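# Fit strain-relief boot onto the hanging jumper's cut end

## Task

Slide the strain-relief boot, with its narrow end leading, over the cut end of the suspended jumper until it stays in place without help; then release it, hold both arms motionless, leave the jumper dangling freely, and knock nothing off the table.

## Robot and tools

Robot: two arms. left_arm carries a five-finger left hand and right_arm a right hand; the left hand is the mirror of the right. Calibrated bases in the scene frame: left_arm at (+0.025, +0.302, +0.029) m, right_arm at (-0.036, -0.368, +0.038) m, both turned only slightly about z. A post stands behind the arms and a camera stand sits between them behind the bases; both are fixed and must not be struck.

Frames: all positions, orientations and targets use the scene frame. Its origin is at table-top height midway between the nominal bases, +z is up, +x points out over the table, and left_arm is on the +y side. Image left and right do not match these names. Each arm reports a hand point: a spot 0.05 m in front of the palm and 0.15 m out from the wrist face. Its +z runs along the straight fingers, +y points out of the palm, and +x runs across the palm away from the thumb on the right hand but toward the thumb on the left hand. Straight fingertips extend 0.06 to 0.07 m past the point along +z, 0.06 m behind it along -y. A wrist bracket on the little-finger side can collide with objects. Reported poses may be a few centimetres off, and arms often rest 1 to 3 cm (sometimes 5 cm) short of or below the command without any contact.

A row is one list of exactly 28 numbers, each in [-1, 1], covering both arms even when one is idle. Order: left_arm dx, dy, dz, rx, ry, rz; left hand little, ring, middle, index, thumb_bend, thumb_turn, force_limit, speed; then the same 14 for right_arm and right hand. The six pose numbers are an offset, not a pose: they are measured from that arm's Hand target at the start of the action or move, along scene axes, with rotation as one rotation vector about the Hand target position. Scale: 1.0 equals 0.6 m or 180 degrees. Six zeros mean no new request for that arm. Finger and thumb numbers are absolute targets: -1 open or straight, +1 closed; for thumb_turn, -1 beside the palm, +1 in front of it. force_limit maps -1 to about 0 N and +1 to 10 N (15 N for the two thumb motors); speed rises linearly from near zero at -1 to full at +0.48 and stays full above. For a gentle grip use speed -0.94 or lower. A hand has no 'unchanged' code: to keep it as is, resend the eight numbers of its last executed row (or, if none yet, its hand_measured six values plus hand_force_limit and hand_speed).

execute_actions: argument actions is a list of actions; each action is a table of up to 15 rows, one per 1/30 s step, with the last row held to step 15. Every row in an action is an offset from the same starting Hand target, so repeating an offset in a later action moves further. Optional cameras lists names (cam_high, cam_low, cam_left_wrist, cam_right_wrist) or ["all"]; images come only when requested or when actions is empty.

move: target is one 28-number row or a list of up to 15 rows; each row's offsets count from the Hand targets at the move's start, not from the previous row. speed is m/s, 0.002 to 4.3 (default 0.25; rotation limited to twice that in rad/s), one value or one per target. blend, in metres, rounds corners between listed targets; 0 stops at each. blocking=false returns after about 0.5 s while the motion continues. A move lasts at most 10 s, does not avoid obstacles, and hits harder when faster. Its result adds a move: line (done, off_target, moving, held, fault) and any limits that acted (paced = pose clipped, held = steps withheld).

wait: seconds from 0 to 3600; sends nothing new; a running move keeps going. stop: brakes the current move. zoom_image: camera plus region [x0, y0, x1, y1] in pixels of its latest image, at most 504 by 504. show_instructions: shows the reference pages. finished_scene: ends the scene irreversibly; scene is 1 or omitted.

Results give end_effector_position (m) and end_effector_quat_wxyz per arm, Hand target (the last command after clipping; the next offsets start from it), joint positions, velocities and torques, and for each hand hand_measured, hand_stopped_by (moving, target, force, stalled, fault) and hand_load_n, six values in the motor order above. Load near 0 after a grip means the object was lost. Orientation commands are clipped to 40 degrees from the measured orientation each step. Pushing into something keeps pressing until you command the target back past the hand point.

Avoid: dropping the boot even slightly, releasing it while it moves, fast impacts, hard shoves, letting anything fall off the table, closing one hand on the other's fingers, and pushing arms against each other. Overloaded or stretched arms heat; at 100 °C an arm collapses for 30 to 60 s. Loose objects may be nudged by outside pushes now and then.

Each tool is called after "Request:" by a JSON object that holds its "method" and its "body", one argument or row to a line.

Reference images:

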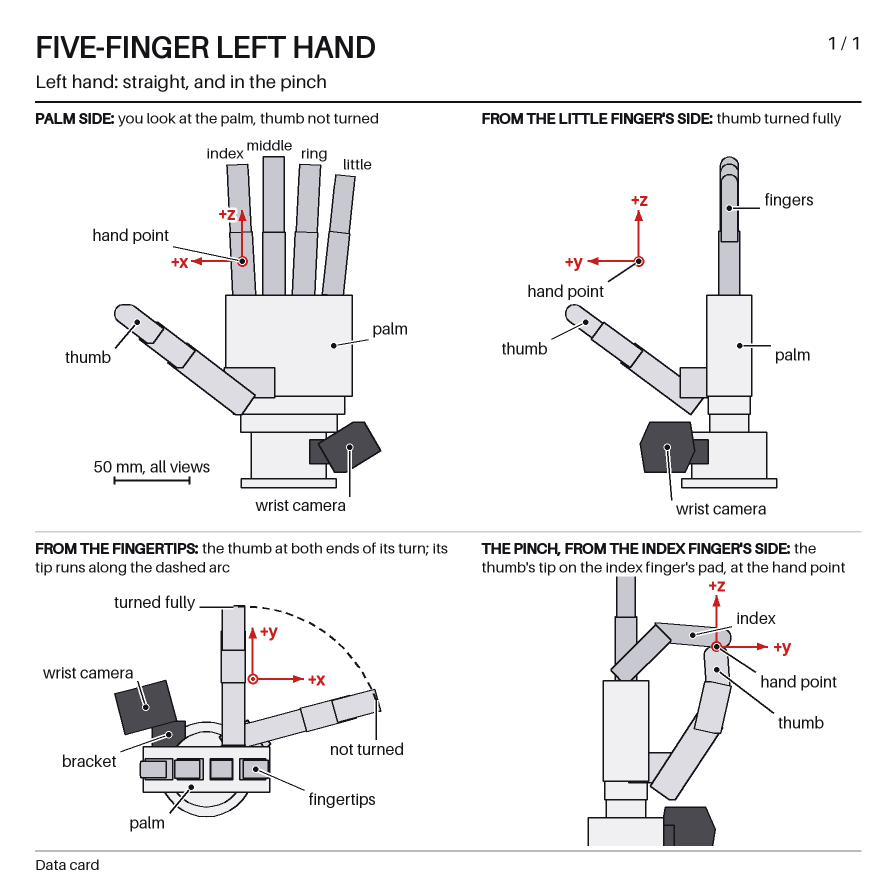

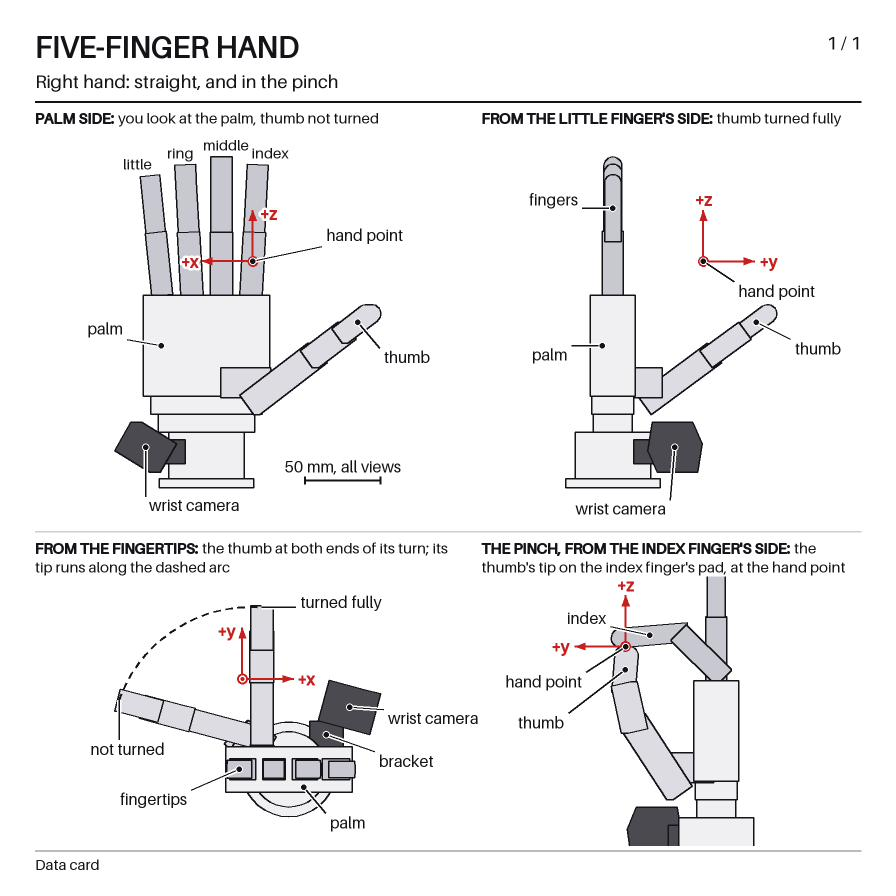

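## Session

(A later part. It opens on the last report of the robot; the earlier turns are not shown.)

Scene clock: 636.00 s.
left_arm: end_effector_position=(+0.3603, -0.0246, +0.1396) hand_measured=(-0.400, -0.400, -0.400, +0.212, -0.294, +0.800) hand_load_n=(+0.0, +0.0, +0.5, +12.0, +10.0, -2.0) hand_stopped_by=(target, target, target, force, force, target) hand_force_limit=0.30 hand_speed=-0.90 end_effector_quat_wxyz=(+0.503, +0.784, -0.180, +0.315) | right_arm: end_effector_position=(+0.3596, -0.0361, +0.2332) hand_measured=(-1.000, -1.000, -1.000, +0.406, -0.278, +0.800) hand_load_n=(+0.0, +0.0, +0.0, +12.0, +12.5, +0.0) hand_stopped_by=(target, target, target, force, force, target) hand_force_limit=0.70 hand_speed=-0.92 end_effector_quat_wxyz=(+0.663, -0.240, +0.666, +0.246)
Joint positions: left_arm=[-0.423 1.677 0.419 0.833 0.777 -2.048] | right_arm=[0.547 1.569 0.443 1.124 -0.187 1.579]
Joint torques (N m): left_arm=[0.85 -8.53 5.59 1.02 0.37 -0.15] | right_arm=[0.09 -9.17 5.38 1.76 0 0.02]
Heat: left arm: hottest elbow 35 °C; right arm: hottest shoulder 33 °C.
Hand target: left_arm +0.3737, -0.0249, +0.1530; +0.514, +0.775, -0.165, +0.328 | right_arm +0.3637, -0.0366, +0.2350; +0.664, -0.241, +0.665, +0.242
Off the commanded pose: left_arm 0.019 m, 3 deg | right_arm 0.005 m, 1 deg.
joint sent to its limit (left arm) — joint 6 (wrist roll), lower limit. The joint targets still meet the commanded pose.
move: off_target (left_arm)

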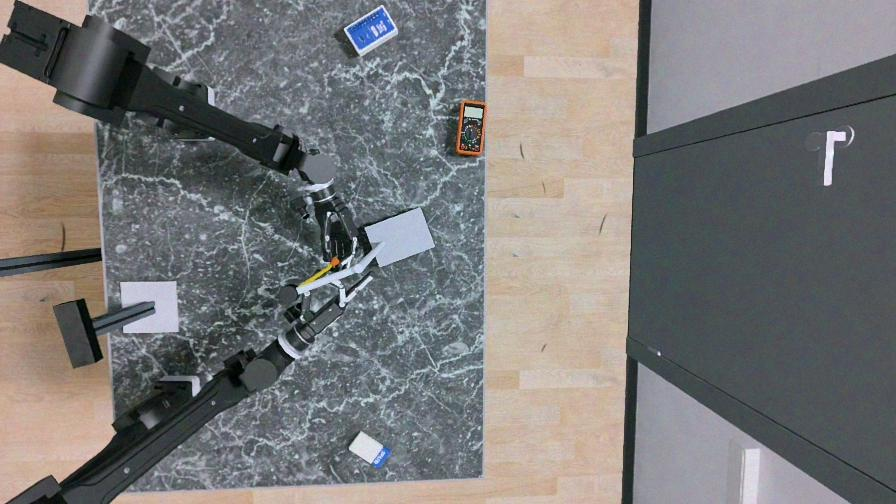

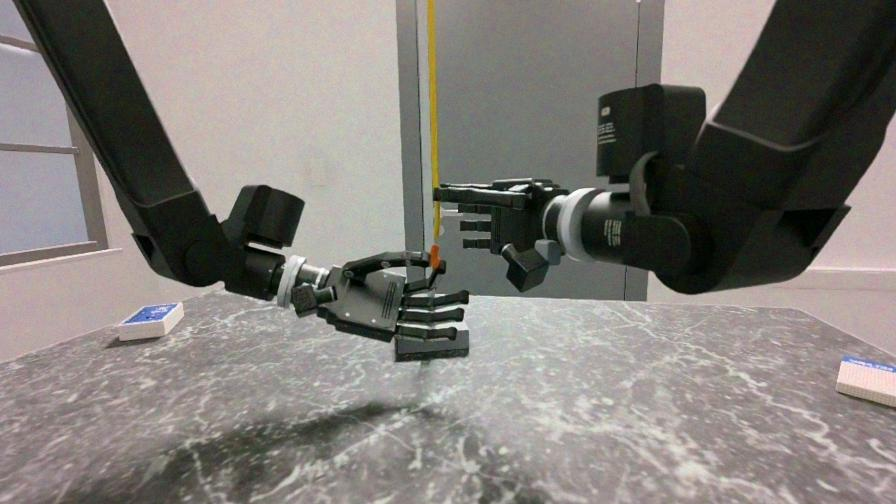

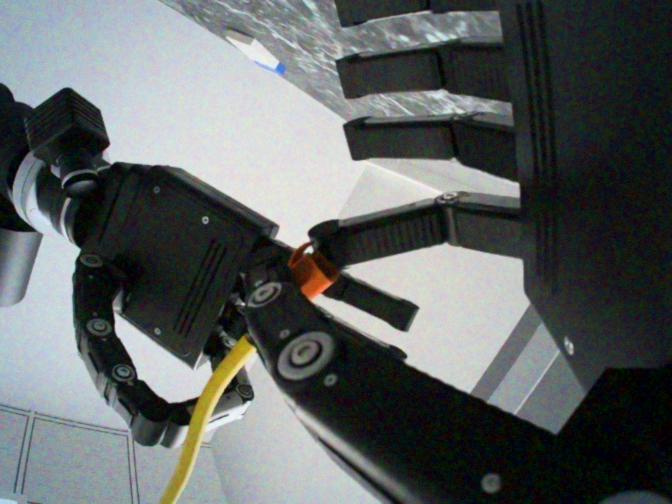

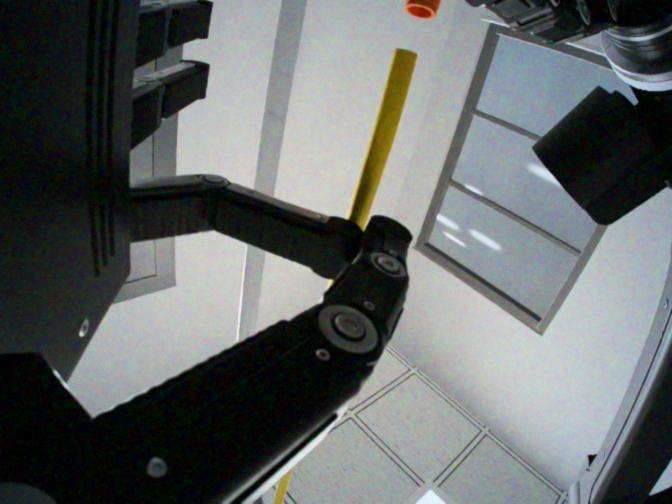

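Request:
{"method": "move", "body": {
  "target": [0.006,-0.01,0.01,0.0,0.0,0,-0.4,-0.4,-0.4,0.5,-0.2,0.8,0.3,-0.9,0.0,0.0,0.0,0,0,0,-1,-1,-1,0.7,-0.15,0.8,0.7,-0.92],
  "speed": 0.03,
  "cameras": ["all"]
}}

Request:
{"method": "zoom_image", "body": {
  "camera": "cam_low",
  "region": [420, 220, 460, 260]
}}

Request:
{"method": "zoom_image", "body": {
  "camera": "cam_high",
  "region": [310, 250, 350, 290]
}}

Request:
{"method": "zoom_image", "body": {
  "camera": "cam_right_wrist",
  "region": [300, 0, 500, 200]
}}

Scene clock: 638.37 s.
left_arm: end_effector_position=(+0.3662, -0.0267, +0.1449) hand_measured=(-0.400, -0.400, -0.400, +0.212, -0.294, +0.800) hand_load_n=(+0.0, +0.0, +0.0, +12.5, +10.0, -2.0) hand_stopped_by=(target, target, target, force, force, target) hand_force_limit=0.30 hand_speed=-0.90 end_effector_quat_wxyz=(+0.502, +0.785, -0.179, +0.316) | right_arm: end_effector_position=(+0.3596, -0.0361, +0.2332) hand_measured=(-1.000, -1.000, -1.000, +0.406, -0.278, +0.800) hand_load_n=(+0.0, +0.0, +0.0, +11.5, +12.5, +0.0) hand_stopped_by=(target, target, target, force, force, target) hand_force_limit=0.70 hand_speed=-0.92 end_effector_quat_wxyz=(+0.663, -0.240, +0.666, +0.246)
Joint positions: left_arm=[-0.423 1.66 0.436 0.797 0.773 -2.048] | right_arm=[0.547 1.569 0.443 1.124 -0.187 1.579]
Joint torques (N m): left_arm=[0.03 -8.41 5.91 1.03 0.15 -0.15] | right_arm=[-0.62 -9.17 5.41 1.81 0.01 0.03]
Heat: left arm: hottest elbow 35 °C; right arm: hottest shoulder 33 °C.
Hand target: left_arm +0.3772, -0.0309, +0.1588; +0.514, +0.775, -0.165, +0.328 | right_arm +0.3637, -0.0366, +0.2350; +0.664, -0.241, +0.665, +0.242
Off the commanded pose: left_arm 0.018 m, 3 deg | right_arm 0.005 m, 1 deg.
joint sent to its limit (left arm) — joint 6 (wrist roll), lower limit. The joint targets still meet the commanded pose.
move: off_target (left_arm)

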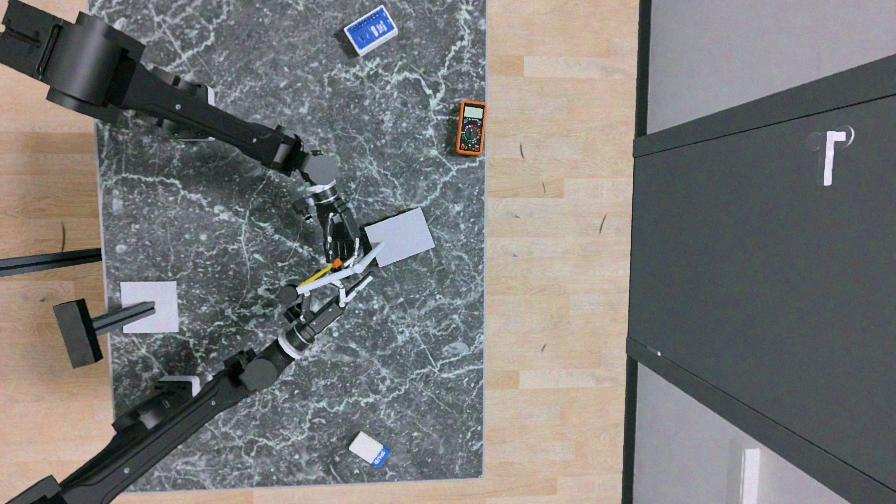

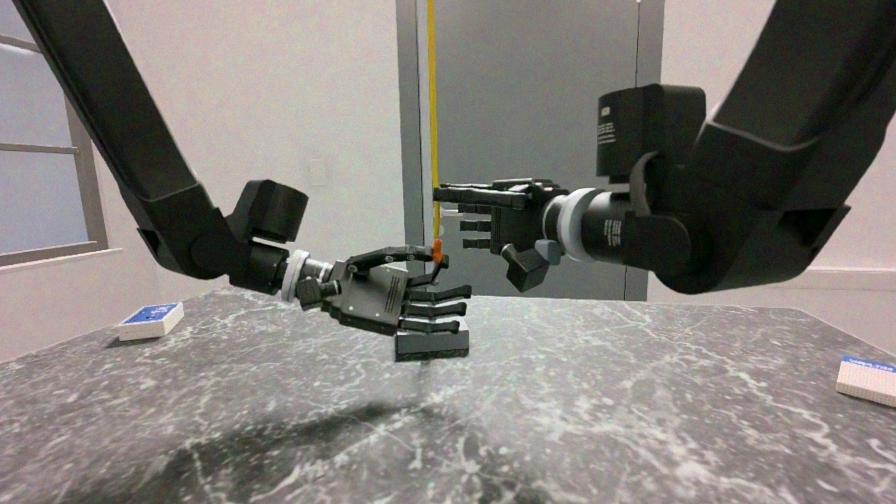

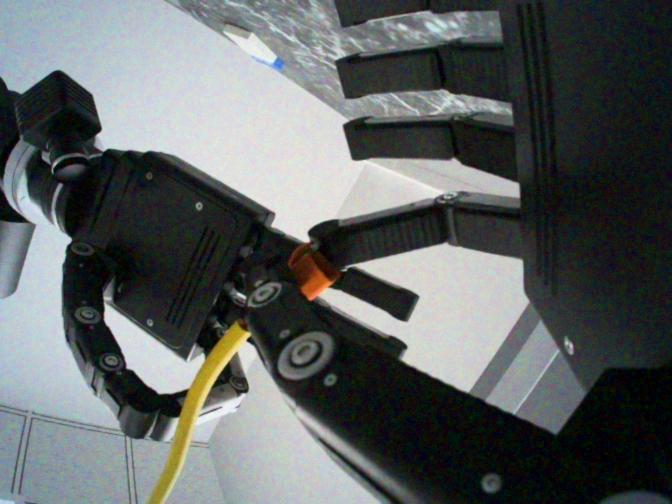

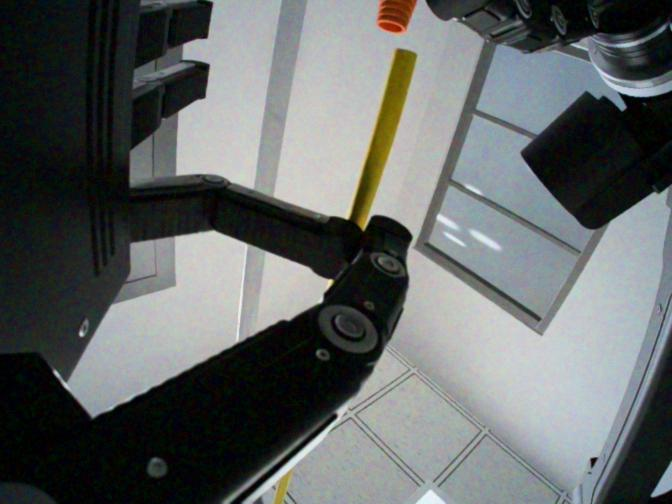

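Scaled by 12.600.

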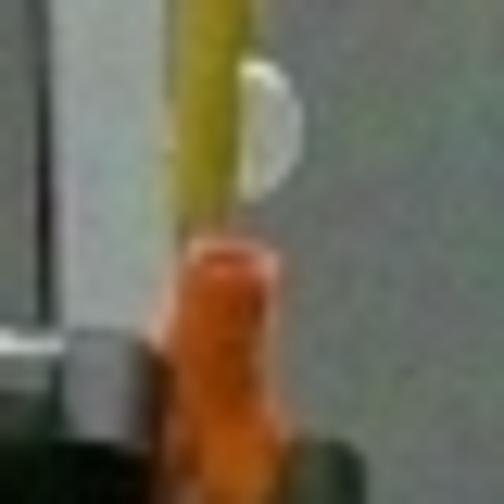

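Scaled by 12.600.

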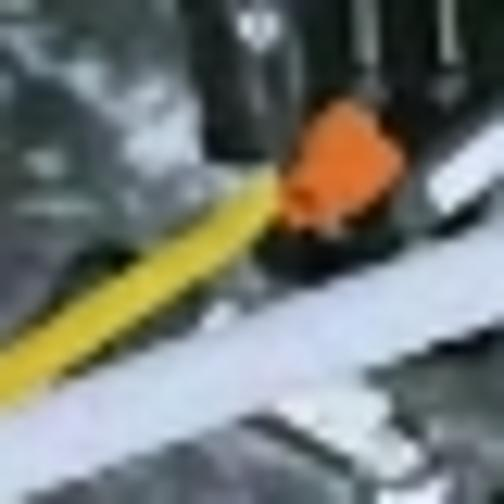

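Scaled by 2.520 from the camera's image (finer frame: 960x720).

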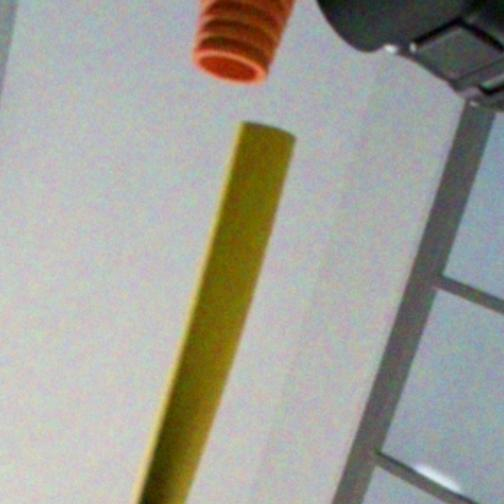

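Request:
{"method": "move", "body": {
  "target": [-0.0133,0.0083,0.0,0.0,0.0,0,-0.4,-0.4,-0.4,0.5,-0.2,0.8,0.3,-0.9,0.0,0.0,0.0,0,0,0,-1,-1,-1,0.7,-0.15,0.8,0.7,-0.92],
  "speed": 0.03,
  "cameras": ["all"]
}}

Request:
{"method": "zoom_image", "body": {
  "camera": "cam_low",
  "region": [420, 220, 460, 260]
}}

Request:
{"method": "zoom_image", "body": {
  "camera": "cam_high",
  "region": [310, 250, 350, 290]
}}

Request:
{"method": "zoom_image", "body": {
  "camera": "cam_right_wrist",
  "region": [300, 0, 500, 200]
}}

Scene clock: 640.93 s.
left_arm: end_effector_position=(+0.3664, -0.0268, +0.1504) hand_measured=(-0.400, -0.400, -0.400, +0.212, -0.294, +0.800) hand_load_n=(+0.0, +0.0, +0.0, +12.0, +10.0, -2.0) hand_stopped_by=(target, target, target, force, force, target) hand_force_limit=0.30 hand_speed=-0.90 end_effector_quat_wxyz=(+0.503, +0.782, -0.181, +0.321) | right_arm: end_effector_position=(+0.3596, -0.0361, +0.2332) hand_measured=(-1.000, -1.000, -1.000, +0.406, -0.278, +0.800) hand_load_n=(+0.0, +0.0, +0.0, +11.5, +12.5, +0.0) hand_stopped_by=(target, target, target, force, force, target) hand_force_limit=0.70 hand_speed=-0.92 end_effector_quat_wxyz=(+0.663, -0.240, +0.666, +0.246)
Joint positions: left_arm=[-0.423 1.647 0.436 0.797 0.773 -2.048] | right_arm=[0.547 1.569 0.443 1.124 -0.187 1.579]
Joint torques (N m): left_arm=[0.32 -8.7 4.31 1.57 0.26 -0.15] | right_arm=[-0.26 -9.47 5.3 1.78 0.01 0.05]
Heat: left arm: hottest elbow 35 °C; right arm: hottest shoulder 33 °C.
Hand target: left_arm +0.3693, -0.0259, +0.1589; +0.514, +0.775, -0.165, +0.328 | right_arm +0.3637, -0.0366, +0.2350; +0.664, -0.241, +0.665, +0.242
Off the commanded pose: left_arm 0.009 m, 2 deg | right_arm 0.005 m, 1 deg.
joint sent to its limit (left arm) — joint 6 (wrist roll), lower limit. The joint targets still meet the commanded pose.
move: done

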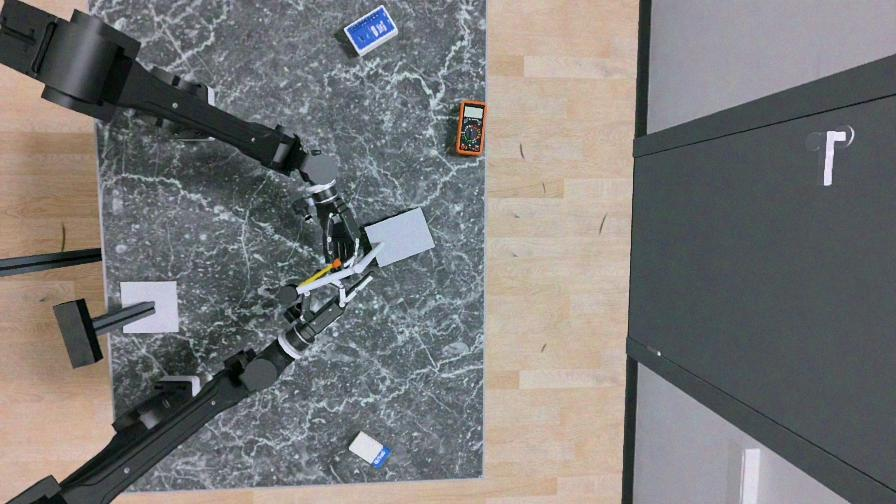

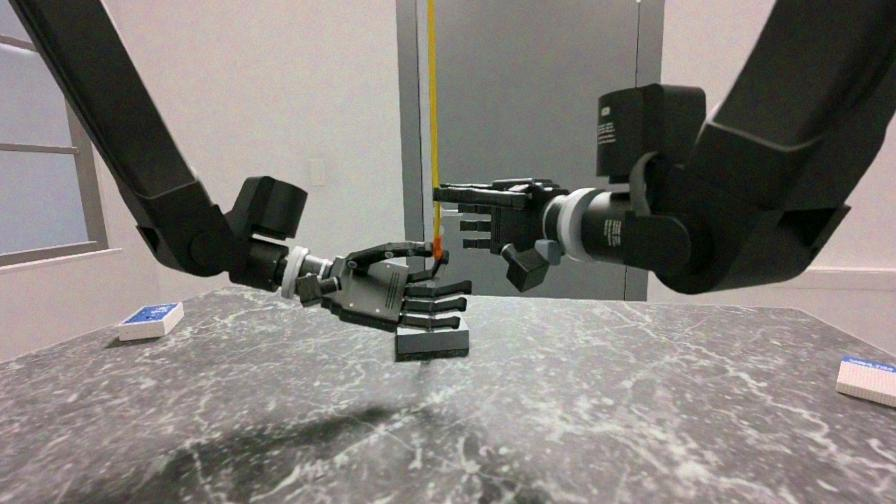

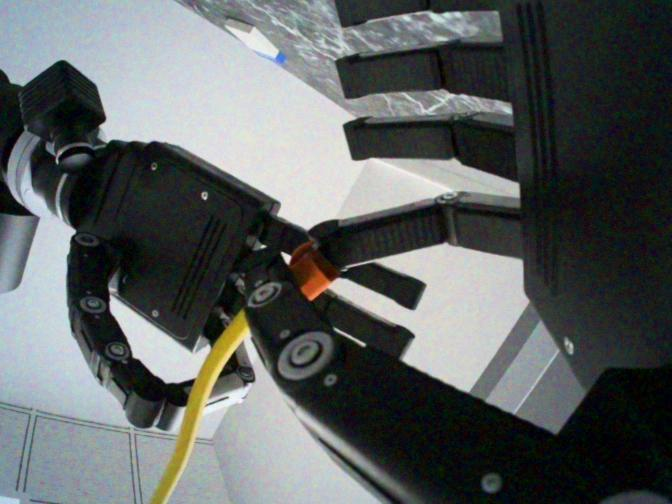

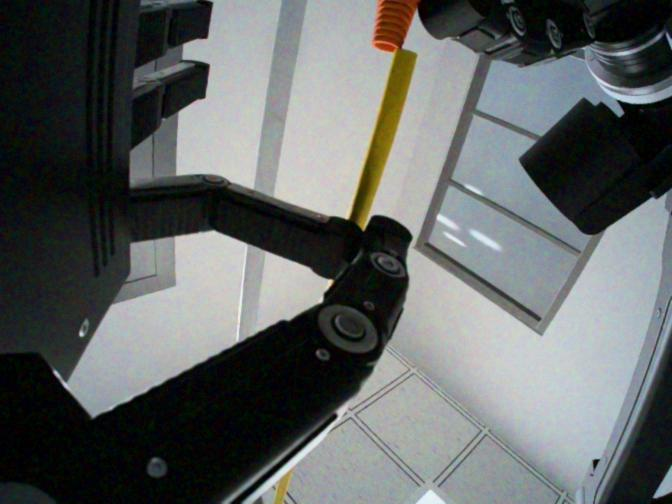

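Scaled by 12.600.

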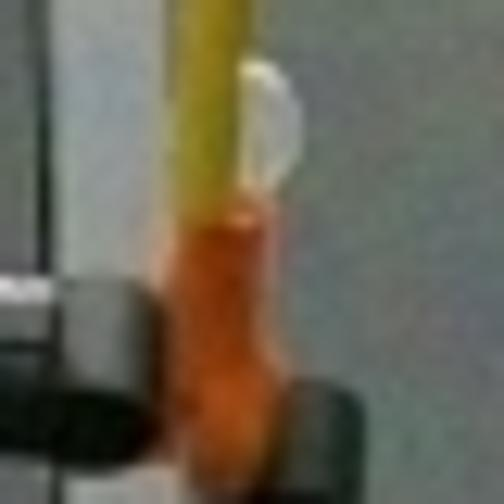

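Scaled by 12.600.

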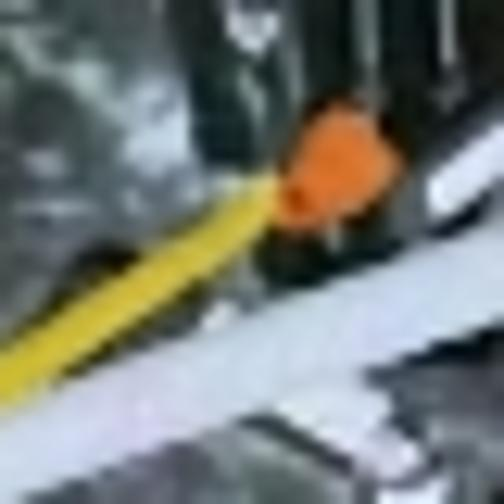

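Scaled by 2.520 from the camera's image (finer frame: 960x720).

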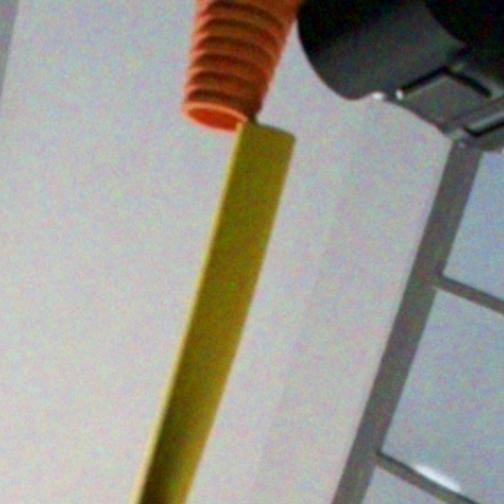

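Request:
{"method": "move", "body": {
  "target": [-0.011,0.005,-0.012,0.0,0.0,0,-0.4,-0.4,-0.4,0.5,-0.2,0.8,0.3,-0.9,0.0,0.0,0.0,0,0,0,-1,-1,-1,0.7,-0.15,0.8,0.7,-0.92],
  "speed": 0.03,
  "cameras": ["all"]
}}

Request:
{"method": "zoom_image", "body": {
  "camera": "cam_low",
  "region": [420, 220, 460, 260]
}}

Request:
{"method": "zoom_image", "body": {
  "camera": "cam_high",
  "region": [310, 250, 350, 290]
}}

Request:
{"method": "zoom_image", "body": {
  "camera": "cam_right_wrist",
  "region": [300, 0, 500, 200]
}}

Scene clock: 644.30 s.
left_arm: end_effector_position=(+0.3600, -0.0240, +0.1475) hand_measured=(-0.400, -0.400, -0.400, +0.212, -0.294, +0.800) hand_load_n=(+0.0, +0.0, +0.0, +12.0, +10.0, -2.0) hand_stopped_by=(target, target, target, force, force, target) hand_force_limit=0.30 hand_speed=-0.90 end_effector_quat_wxyz=(+0.503, +0.782, -0.181, +0.320) | right_arm: end_effector_position=(+0.3596, -0.0361, +0.2332) hand_measured=(-1.000, -1.000, -1.000, +0.406, -0.278, +0.800) hand_load_n=(+0.0, +0.0, +0.0, +12.0, +12.0, -0.5) hand_stopped_by=(target, target, target, force, force, target) hand_force_limit=0.70 hand_speed=-0.92 end_effector_quat_wxyz=(+0.663, -0.240, +0.666, +0.246)
Joint positions: left_arm=[-0.423 1.647 0.417 0.814 0.773 -2.048] | right_arm=[0.547 1.569 0.443 1.124 -0.187 1.579]
Joint torques (N m): left_arm=[0.26 -7.06 4 2.52 0.27 -0.15] | right_arm=[-0.85 -9.35 5.37 1.65 0 0.05]
Heat: left arm: hottest elbow 35 °C; right arm: hottest shoulder 33 °C.
Hand target: left_arm +0.3626, -0.0229, +0.1517; +0.514, +0.775, -0.165, +0.328 | right_arm +0.3637, -0.0366, +0.2350; +0.664, -0.241, +0.665, +0.242
Off the commanded pose: left_arm 0.005 m, 3 deg | right_arm 0.005 m, 1 deg.
joint sent to its limit (left arm) — joint 6 (wrist roll), lower limit. The joint targets still meet the commanded pose.
move: off_target (left_arm)

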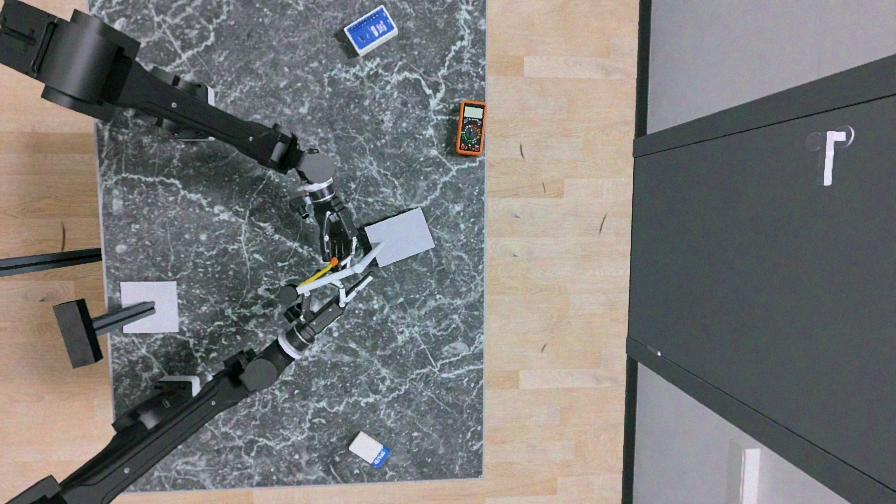

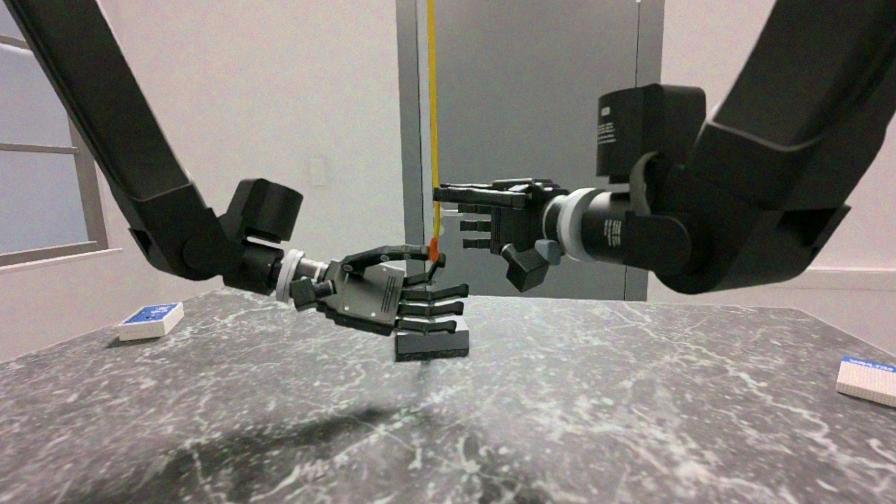

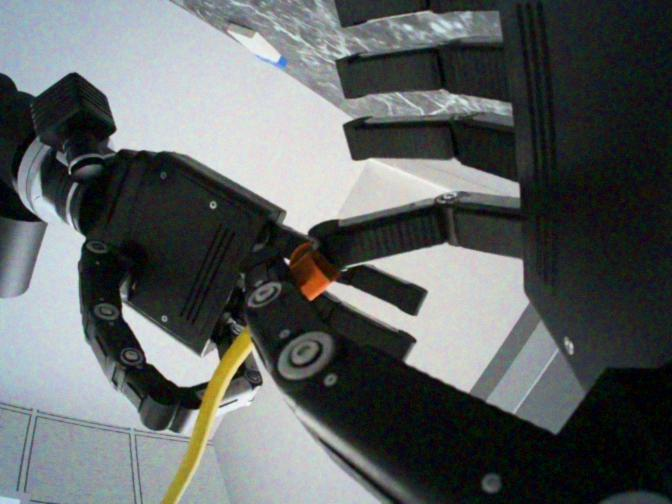

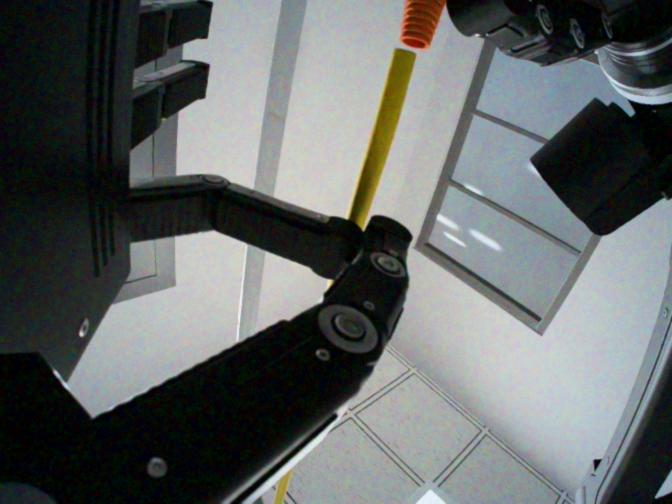

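Scaled by 12.600.

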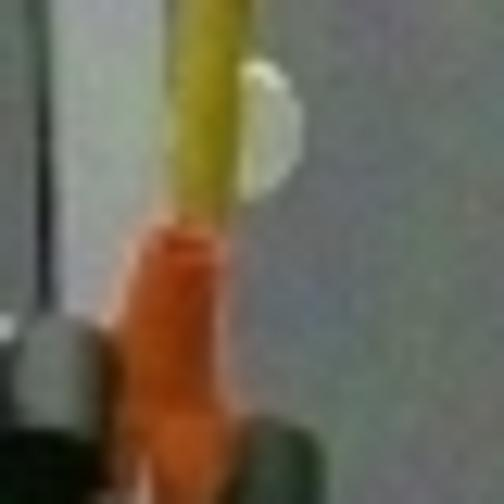

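Scaled by 12.600.

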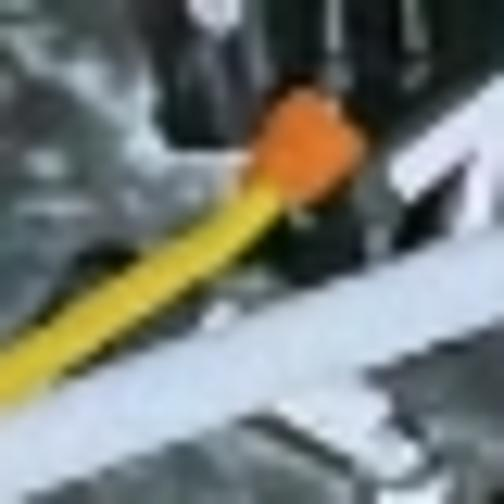

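Scaled by 2.520 from the camera's image (finer frame: 960x720).

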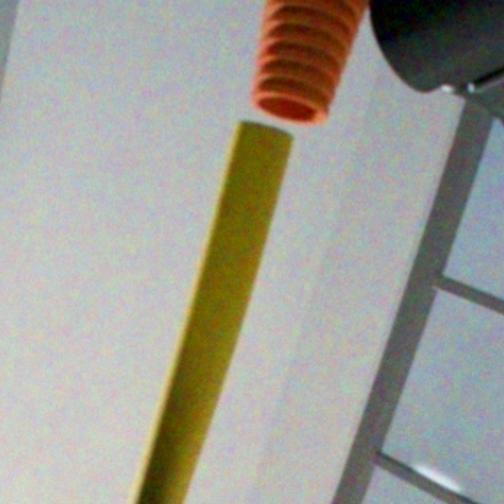

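Request:
{"method": "move", "body": {
  "target": [0.0175,-0.0118,0.0145,0.0,0.0,0,-0.4,-0.4,-0.4,0.5,-0.2,0.8,0.3,-0.9,0.0,0.0,0.0,0,0,0,-1,-1,-1,0.7,-0.15,0.8,0.7,-0.92],
  "speed": 0.03,
  "cameras": ["cam_low","cam_high","cam_right_wrist"]
}}

Request:
{"method": "zoom_image", "body": {
  "camera": "cam_low",
  "region": [420, 220, 460, 260]
}}

Request:
{"method": "zoom_image", "body": {
  "camera": "cam_high",
  "region": [310, 250, 350, 290]
}}

Request:
{"method": "zoom_image", "body": {
  "camera": "cam_right_wrist",
  "region": [300, 0, 500, 200]
}}

Scene clock: 646.80 s.
left_arm: end_effector_position=(+0.3628, -0.0250, +0.1461) hand_measured=(-0.400, -0.400, -0.400, +0.212, -0.294, +0.800) hand_load_n=(+0.0, +0.0, +0.0, +12.0, +10.0, -2.0) hand_stopped_by=(target, target, target, force, force, target) hand_force_limit=0.30 hand_speed=-0.90 end_effector_quat_wxyz=(+0.501, +0.785, -0.179, +0.316) | right_arm: end_effector_position=(+0.3596, -0.0361, +0.2332) hand_measured=(-1.000, -1.000, -1.000, +0.406, -0.278, +0.800) hand_load_n=(+0.0, +0.0, +0.0, +11.5, +12.5, +0.0) hand_stopped_by=(target, target, target, force, force, target) hand_force_limit=0.70 hand_speed=-0.92 end_effector_quat_wxyz=(+0.663, -0.240, +0.666, +0.246)
Joint positions: left_arm=[-0.423 1.647 0.425 0.794 0.771 -2.048] | right_arm=[0.547 1.569 0.443 1.124 -0.187 1.579]
Joint torques (N m): left_arm=[-0.32 -8.47 5.97 1.03 0.16 -0.15] | right_arm=[-0.62 -9.64 5.48 1.68 0 0.04]
Heat: left arm: hottest elbow 35 °C; right arm: hottest shoulder 33 °C.
Hand target: left_arm +0.3731, -0.0300, +0.1603; +0.514, +0.776, -0.165, +0.328 | right_arm +0.3637, -0.0366, +0.2350; +0.664, -0.241, +0.665, +0.242
Off the commanded pose: left_arm 0.018 m, 3 deg | right_arm 0.005 m, 1 deg.
joint sent to its limit (left arm) — joint 6 (wrist roll), lower limit. The joint targets still meet the commanded pose.
move: off_target (left_arm)
Images, in order (width x height): cam_high 896x504, cam_low 896x504, cam_right_wrist 672x504.

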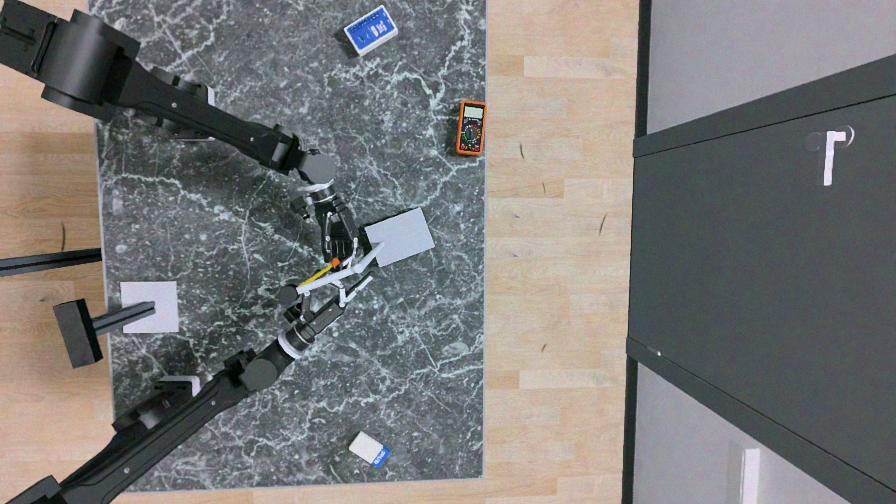

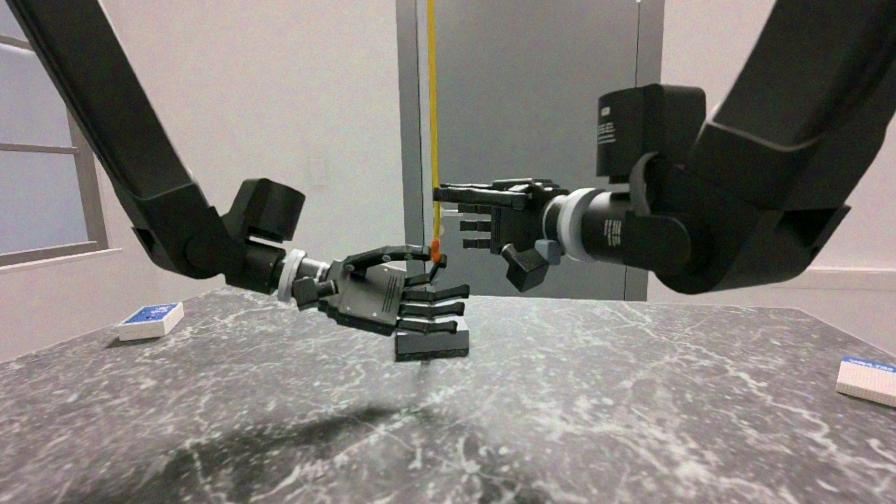

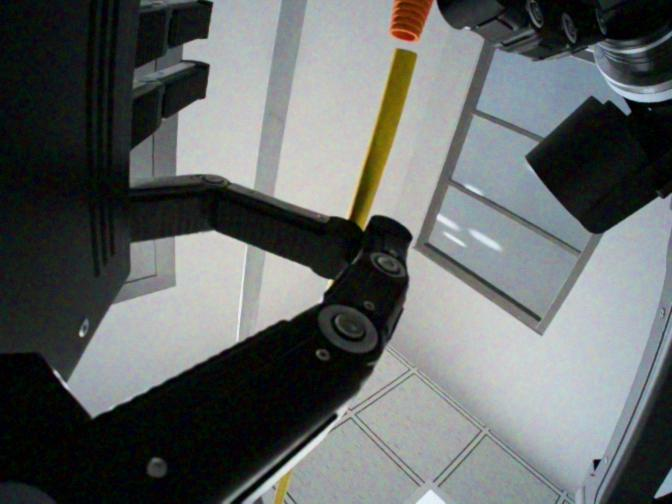

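Scaled by 12.600.

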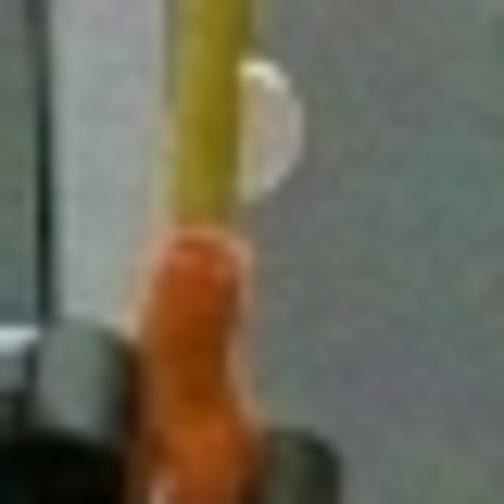

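Scaled by 12.600.

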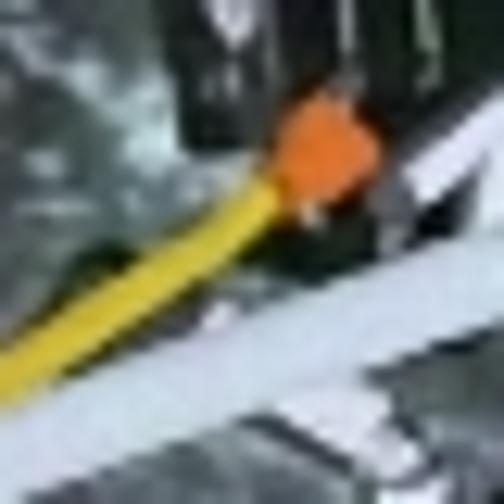

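Scaled by 2.520 from the camera's image (finer frame: 960x720).

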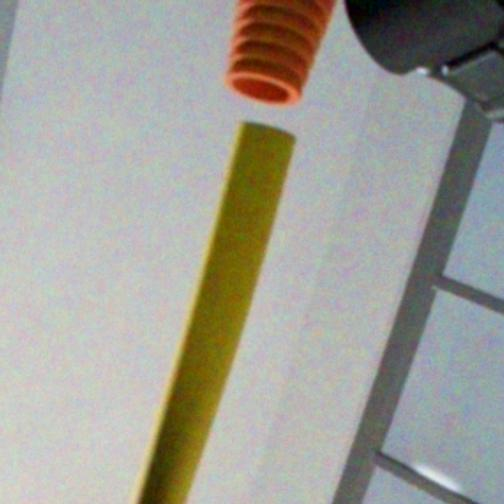

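Request:
{"method": "move", "body": {
  "target": [-0.001,0.0,0.01,0.0,0.0,0,-0.4,-0.4,-0.4,0.5,-0.2,0.8,0.3,-0.9,0.0,0.0,0.0,0,0,0,-1,-1,-1,0.7,-0.15,0.8,0.7,-0.92],
  "speed": 0.03,
  "cameras": ["cam_low","cam_high","cam_right_wrist"]
}}

Request:
{"method": "zoom_image", "body": {
  "camera": "cam_low",
  "region": [420, 220, 460, 260]
}}

Request:
{"method": "zoom_image", "body": {
  "camera": "cam_right_wrist",
  "region": [300, 0, 500, 200]
}}

Scene clock: 648.40 s.
left_arm: end_effector_position=(+0.3624, -0.0248, +0.1519) hand_measured=(-0.400, -0.400, -0.400, +0.212, -0.294, +0.800) hand_load_n=(+0.0, +0.0, +0.0, +12.0, +9.5, -2.0) hand_stopped_by=(target, target, target, force, force, target) hand_force_limit=0.30 hand_speed=-0.90 end_effector_quat_wxyz=(+0.501, +0.785, -0.178, +0.316) | right_arm: end_effector_position=(+0.3596, -0.0361, +0.2332) hand_measured=(-1.000, -1.000, -1.000, +0.406, -0.278, +0.800) hand_load_n=(+0.0, +0.0, +0.0, +11.5, +12.0, +0.0) hand_stopped_by=(target, target, target, force, force, target) hand_force_limit=0.70 hand_speed=-0.92 end_effector_quat_wxyz=(+0.663, -0.240, +0.666, +0.246)
Joint positions: left_arm=[-0.423 1.621 0.425 0.769 0.771 -2.048] | right_arm=[0.547 1.569 0.443 1.124 -0.187 1.579]
Joint torques (N m): left_arm=[-0.09 -8.35 6.11 1.01 0.16 -0.14] | right_arm=[-0.44 -9.29 5.31 1.78 -0.01 0.03]
Heat: left arm: hottest elbow 35 °C; right arm: hottest shoulder 33 °C.
Hand target: left_arm +0.3725, -0.0300, +0.1663; +0.514, +0.776, -0.165, +0.328 | right_arm +0.3637, -0.0366, +0.2350; +0.664, -0.241, +0.665, +0.242
Off the commanded pose: left_arm 0.018 m, 3 deg | right_arm 0.005 m, 1 deg.
joint sent to its limit (left arm) — joint 6 (wrist roll), lower limit. The joint targets still meet the commanded pose.
move: off_target (left_arm)
Images, in order (width x height): cam_high 896x504, cam_low 896x504, cam_right_wrist 672x504.

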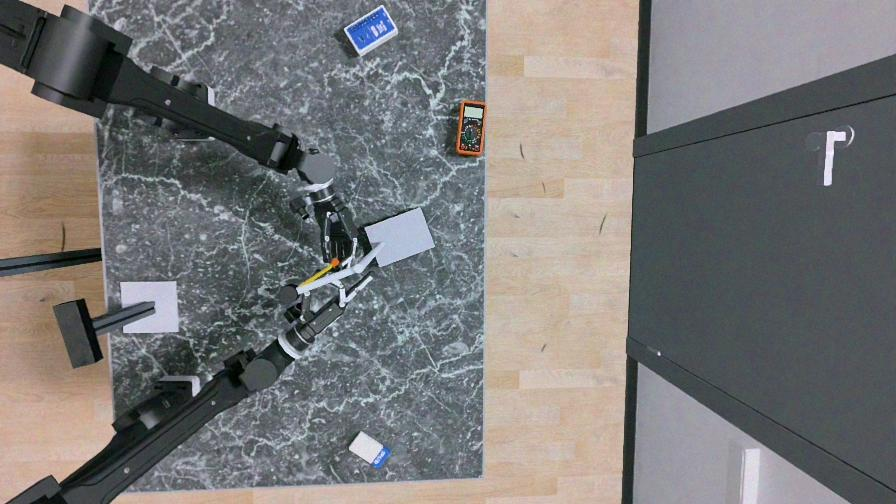

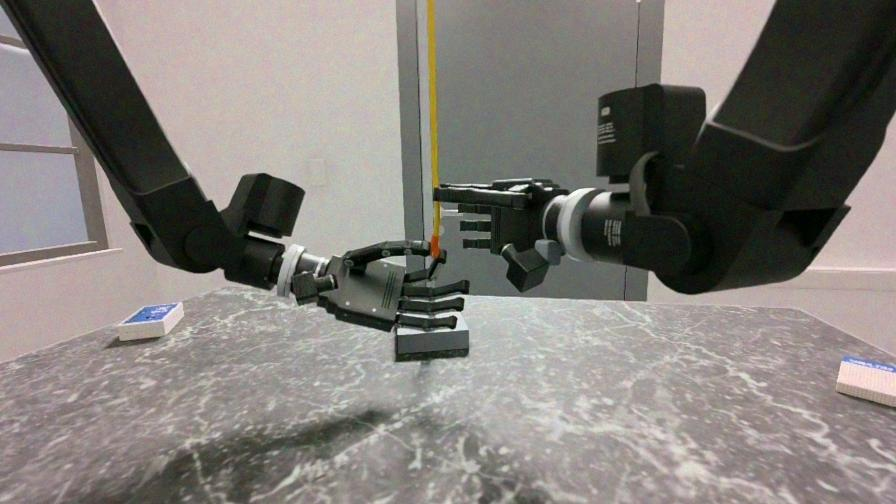

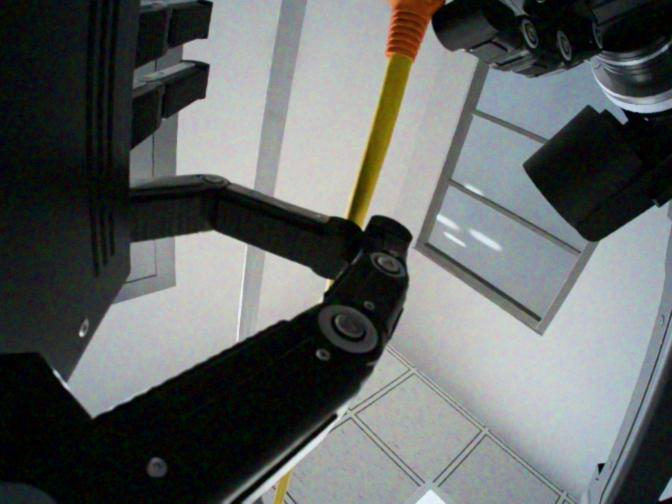

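Scaled by 12.600.

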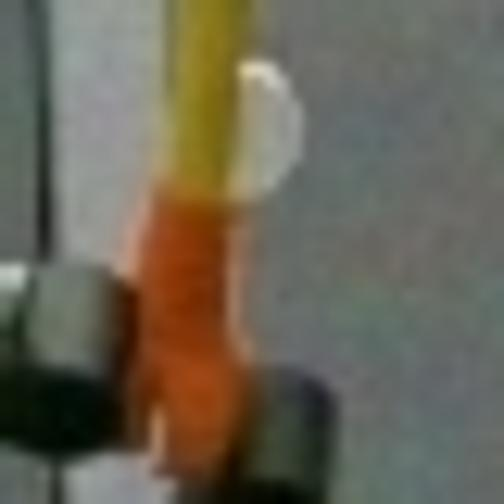

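Scaled by 2.520 from the camera's image (finer frame: 960x720).

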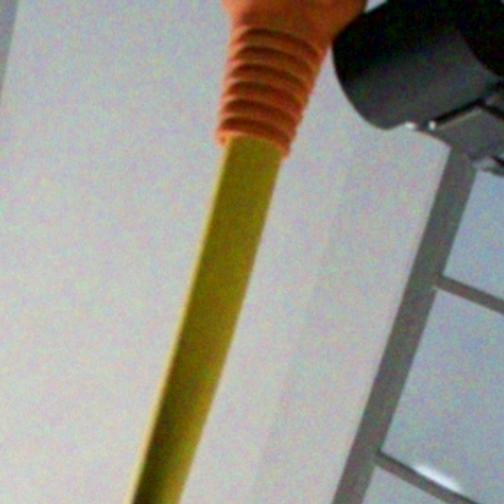

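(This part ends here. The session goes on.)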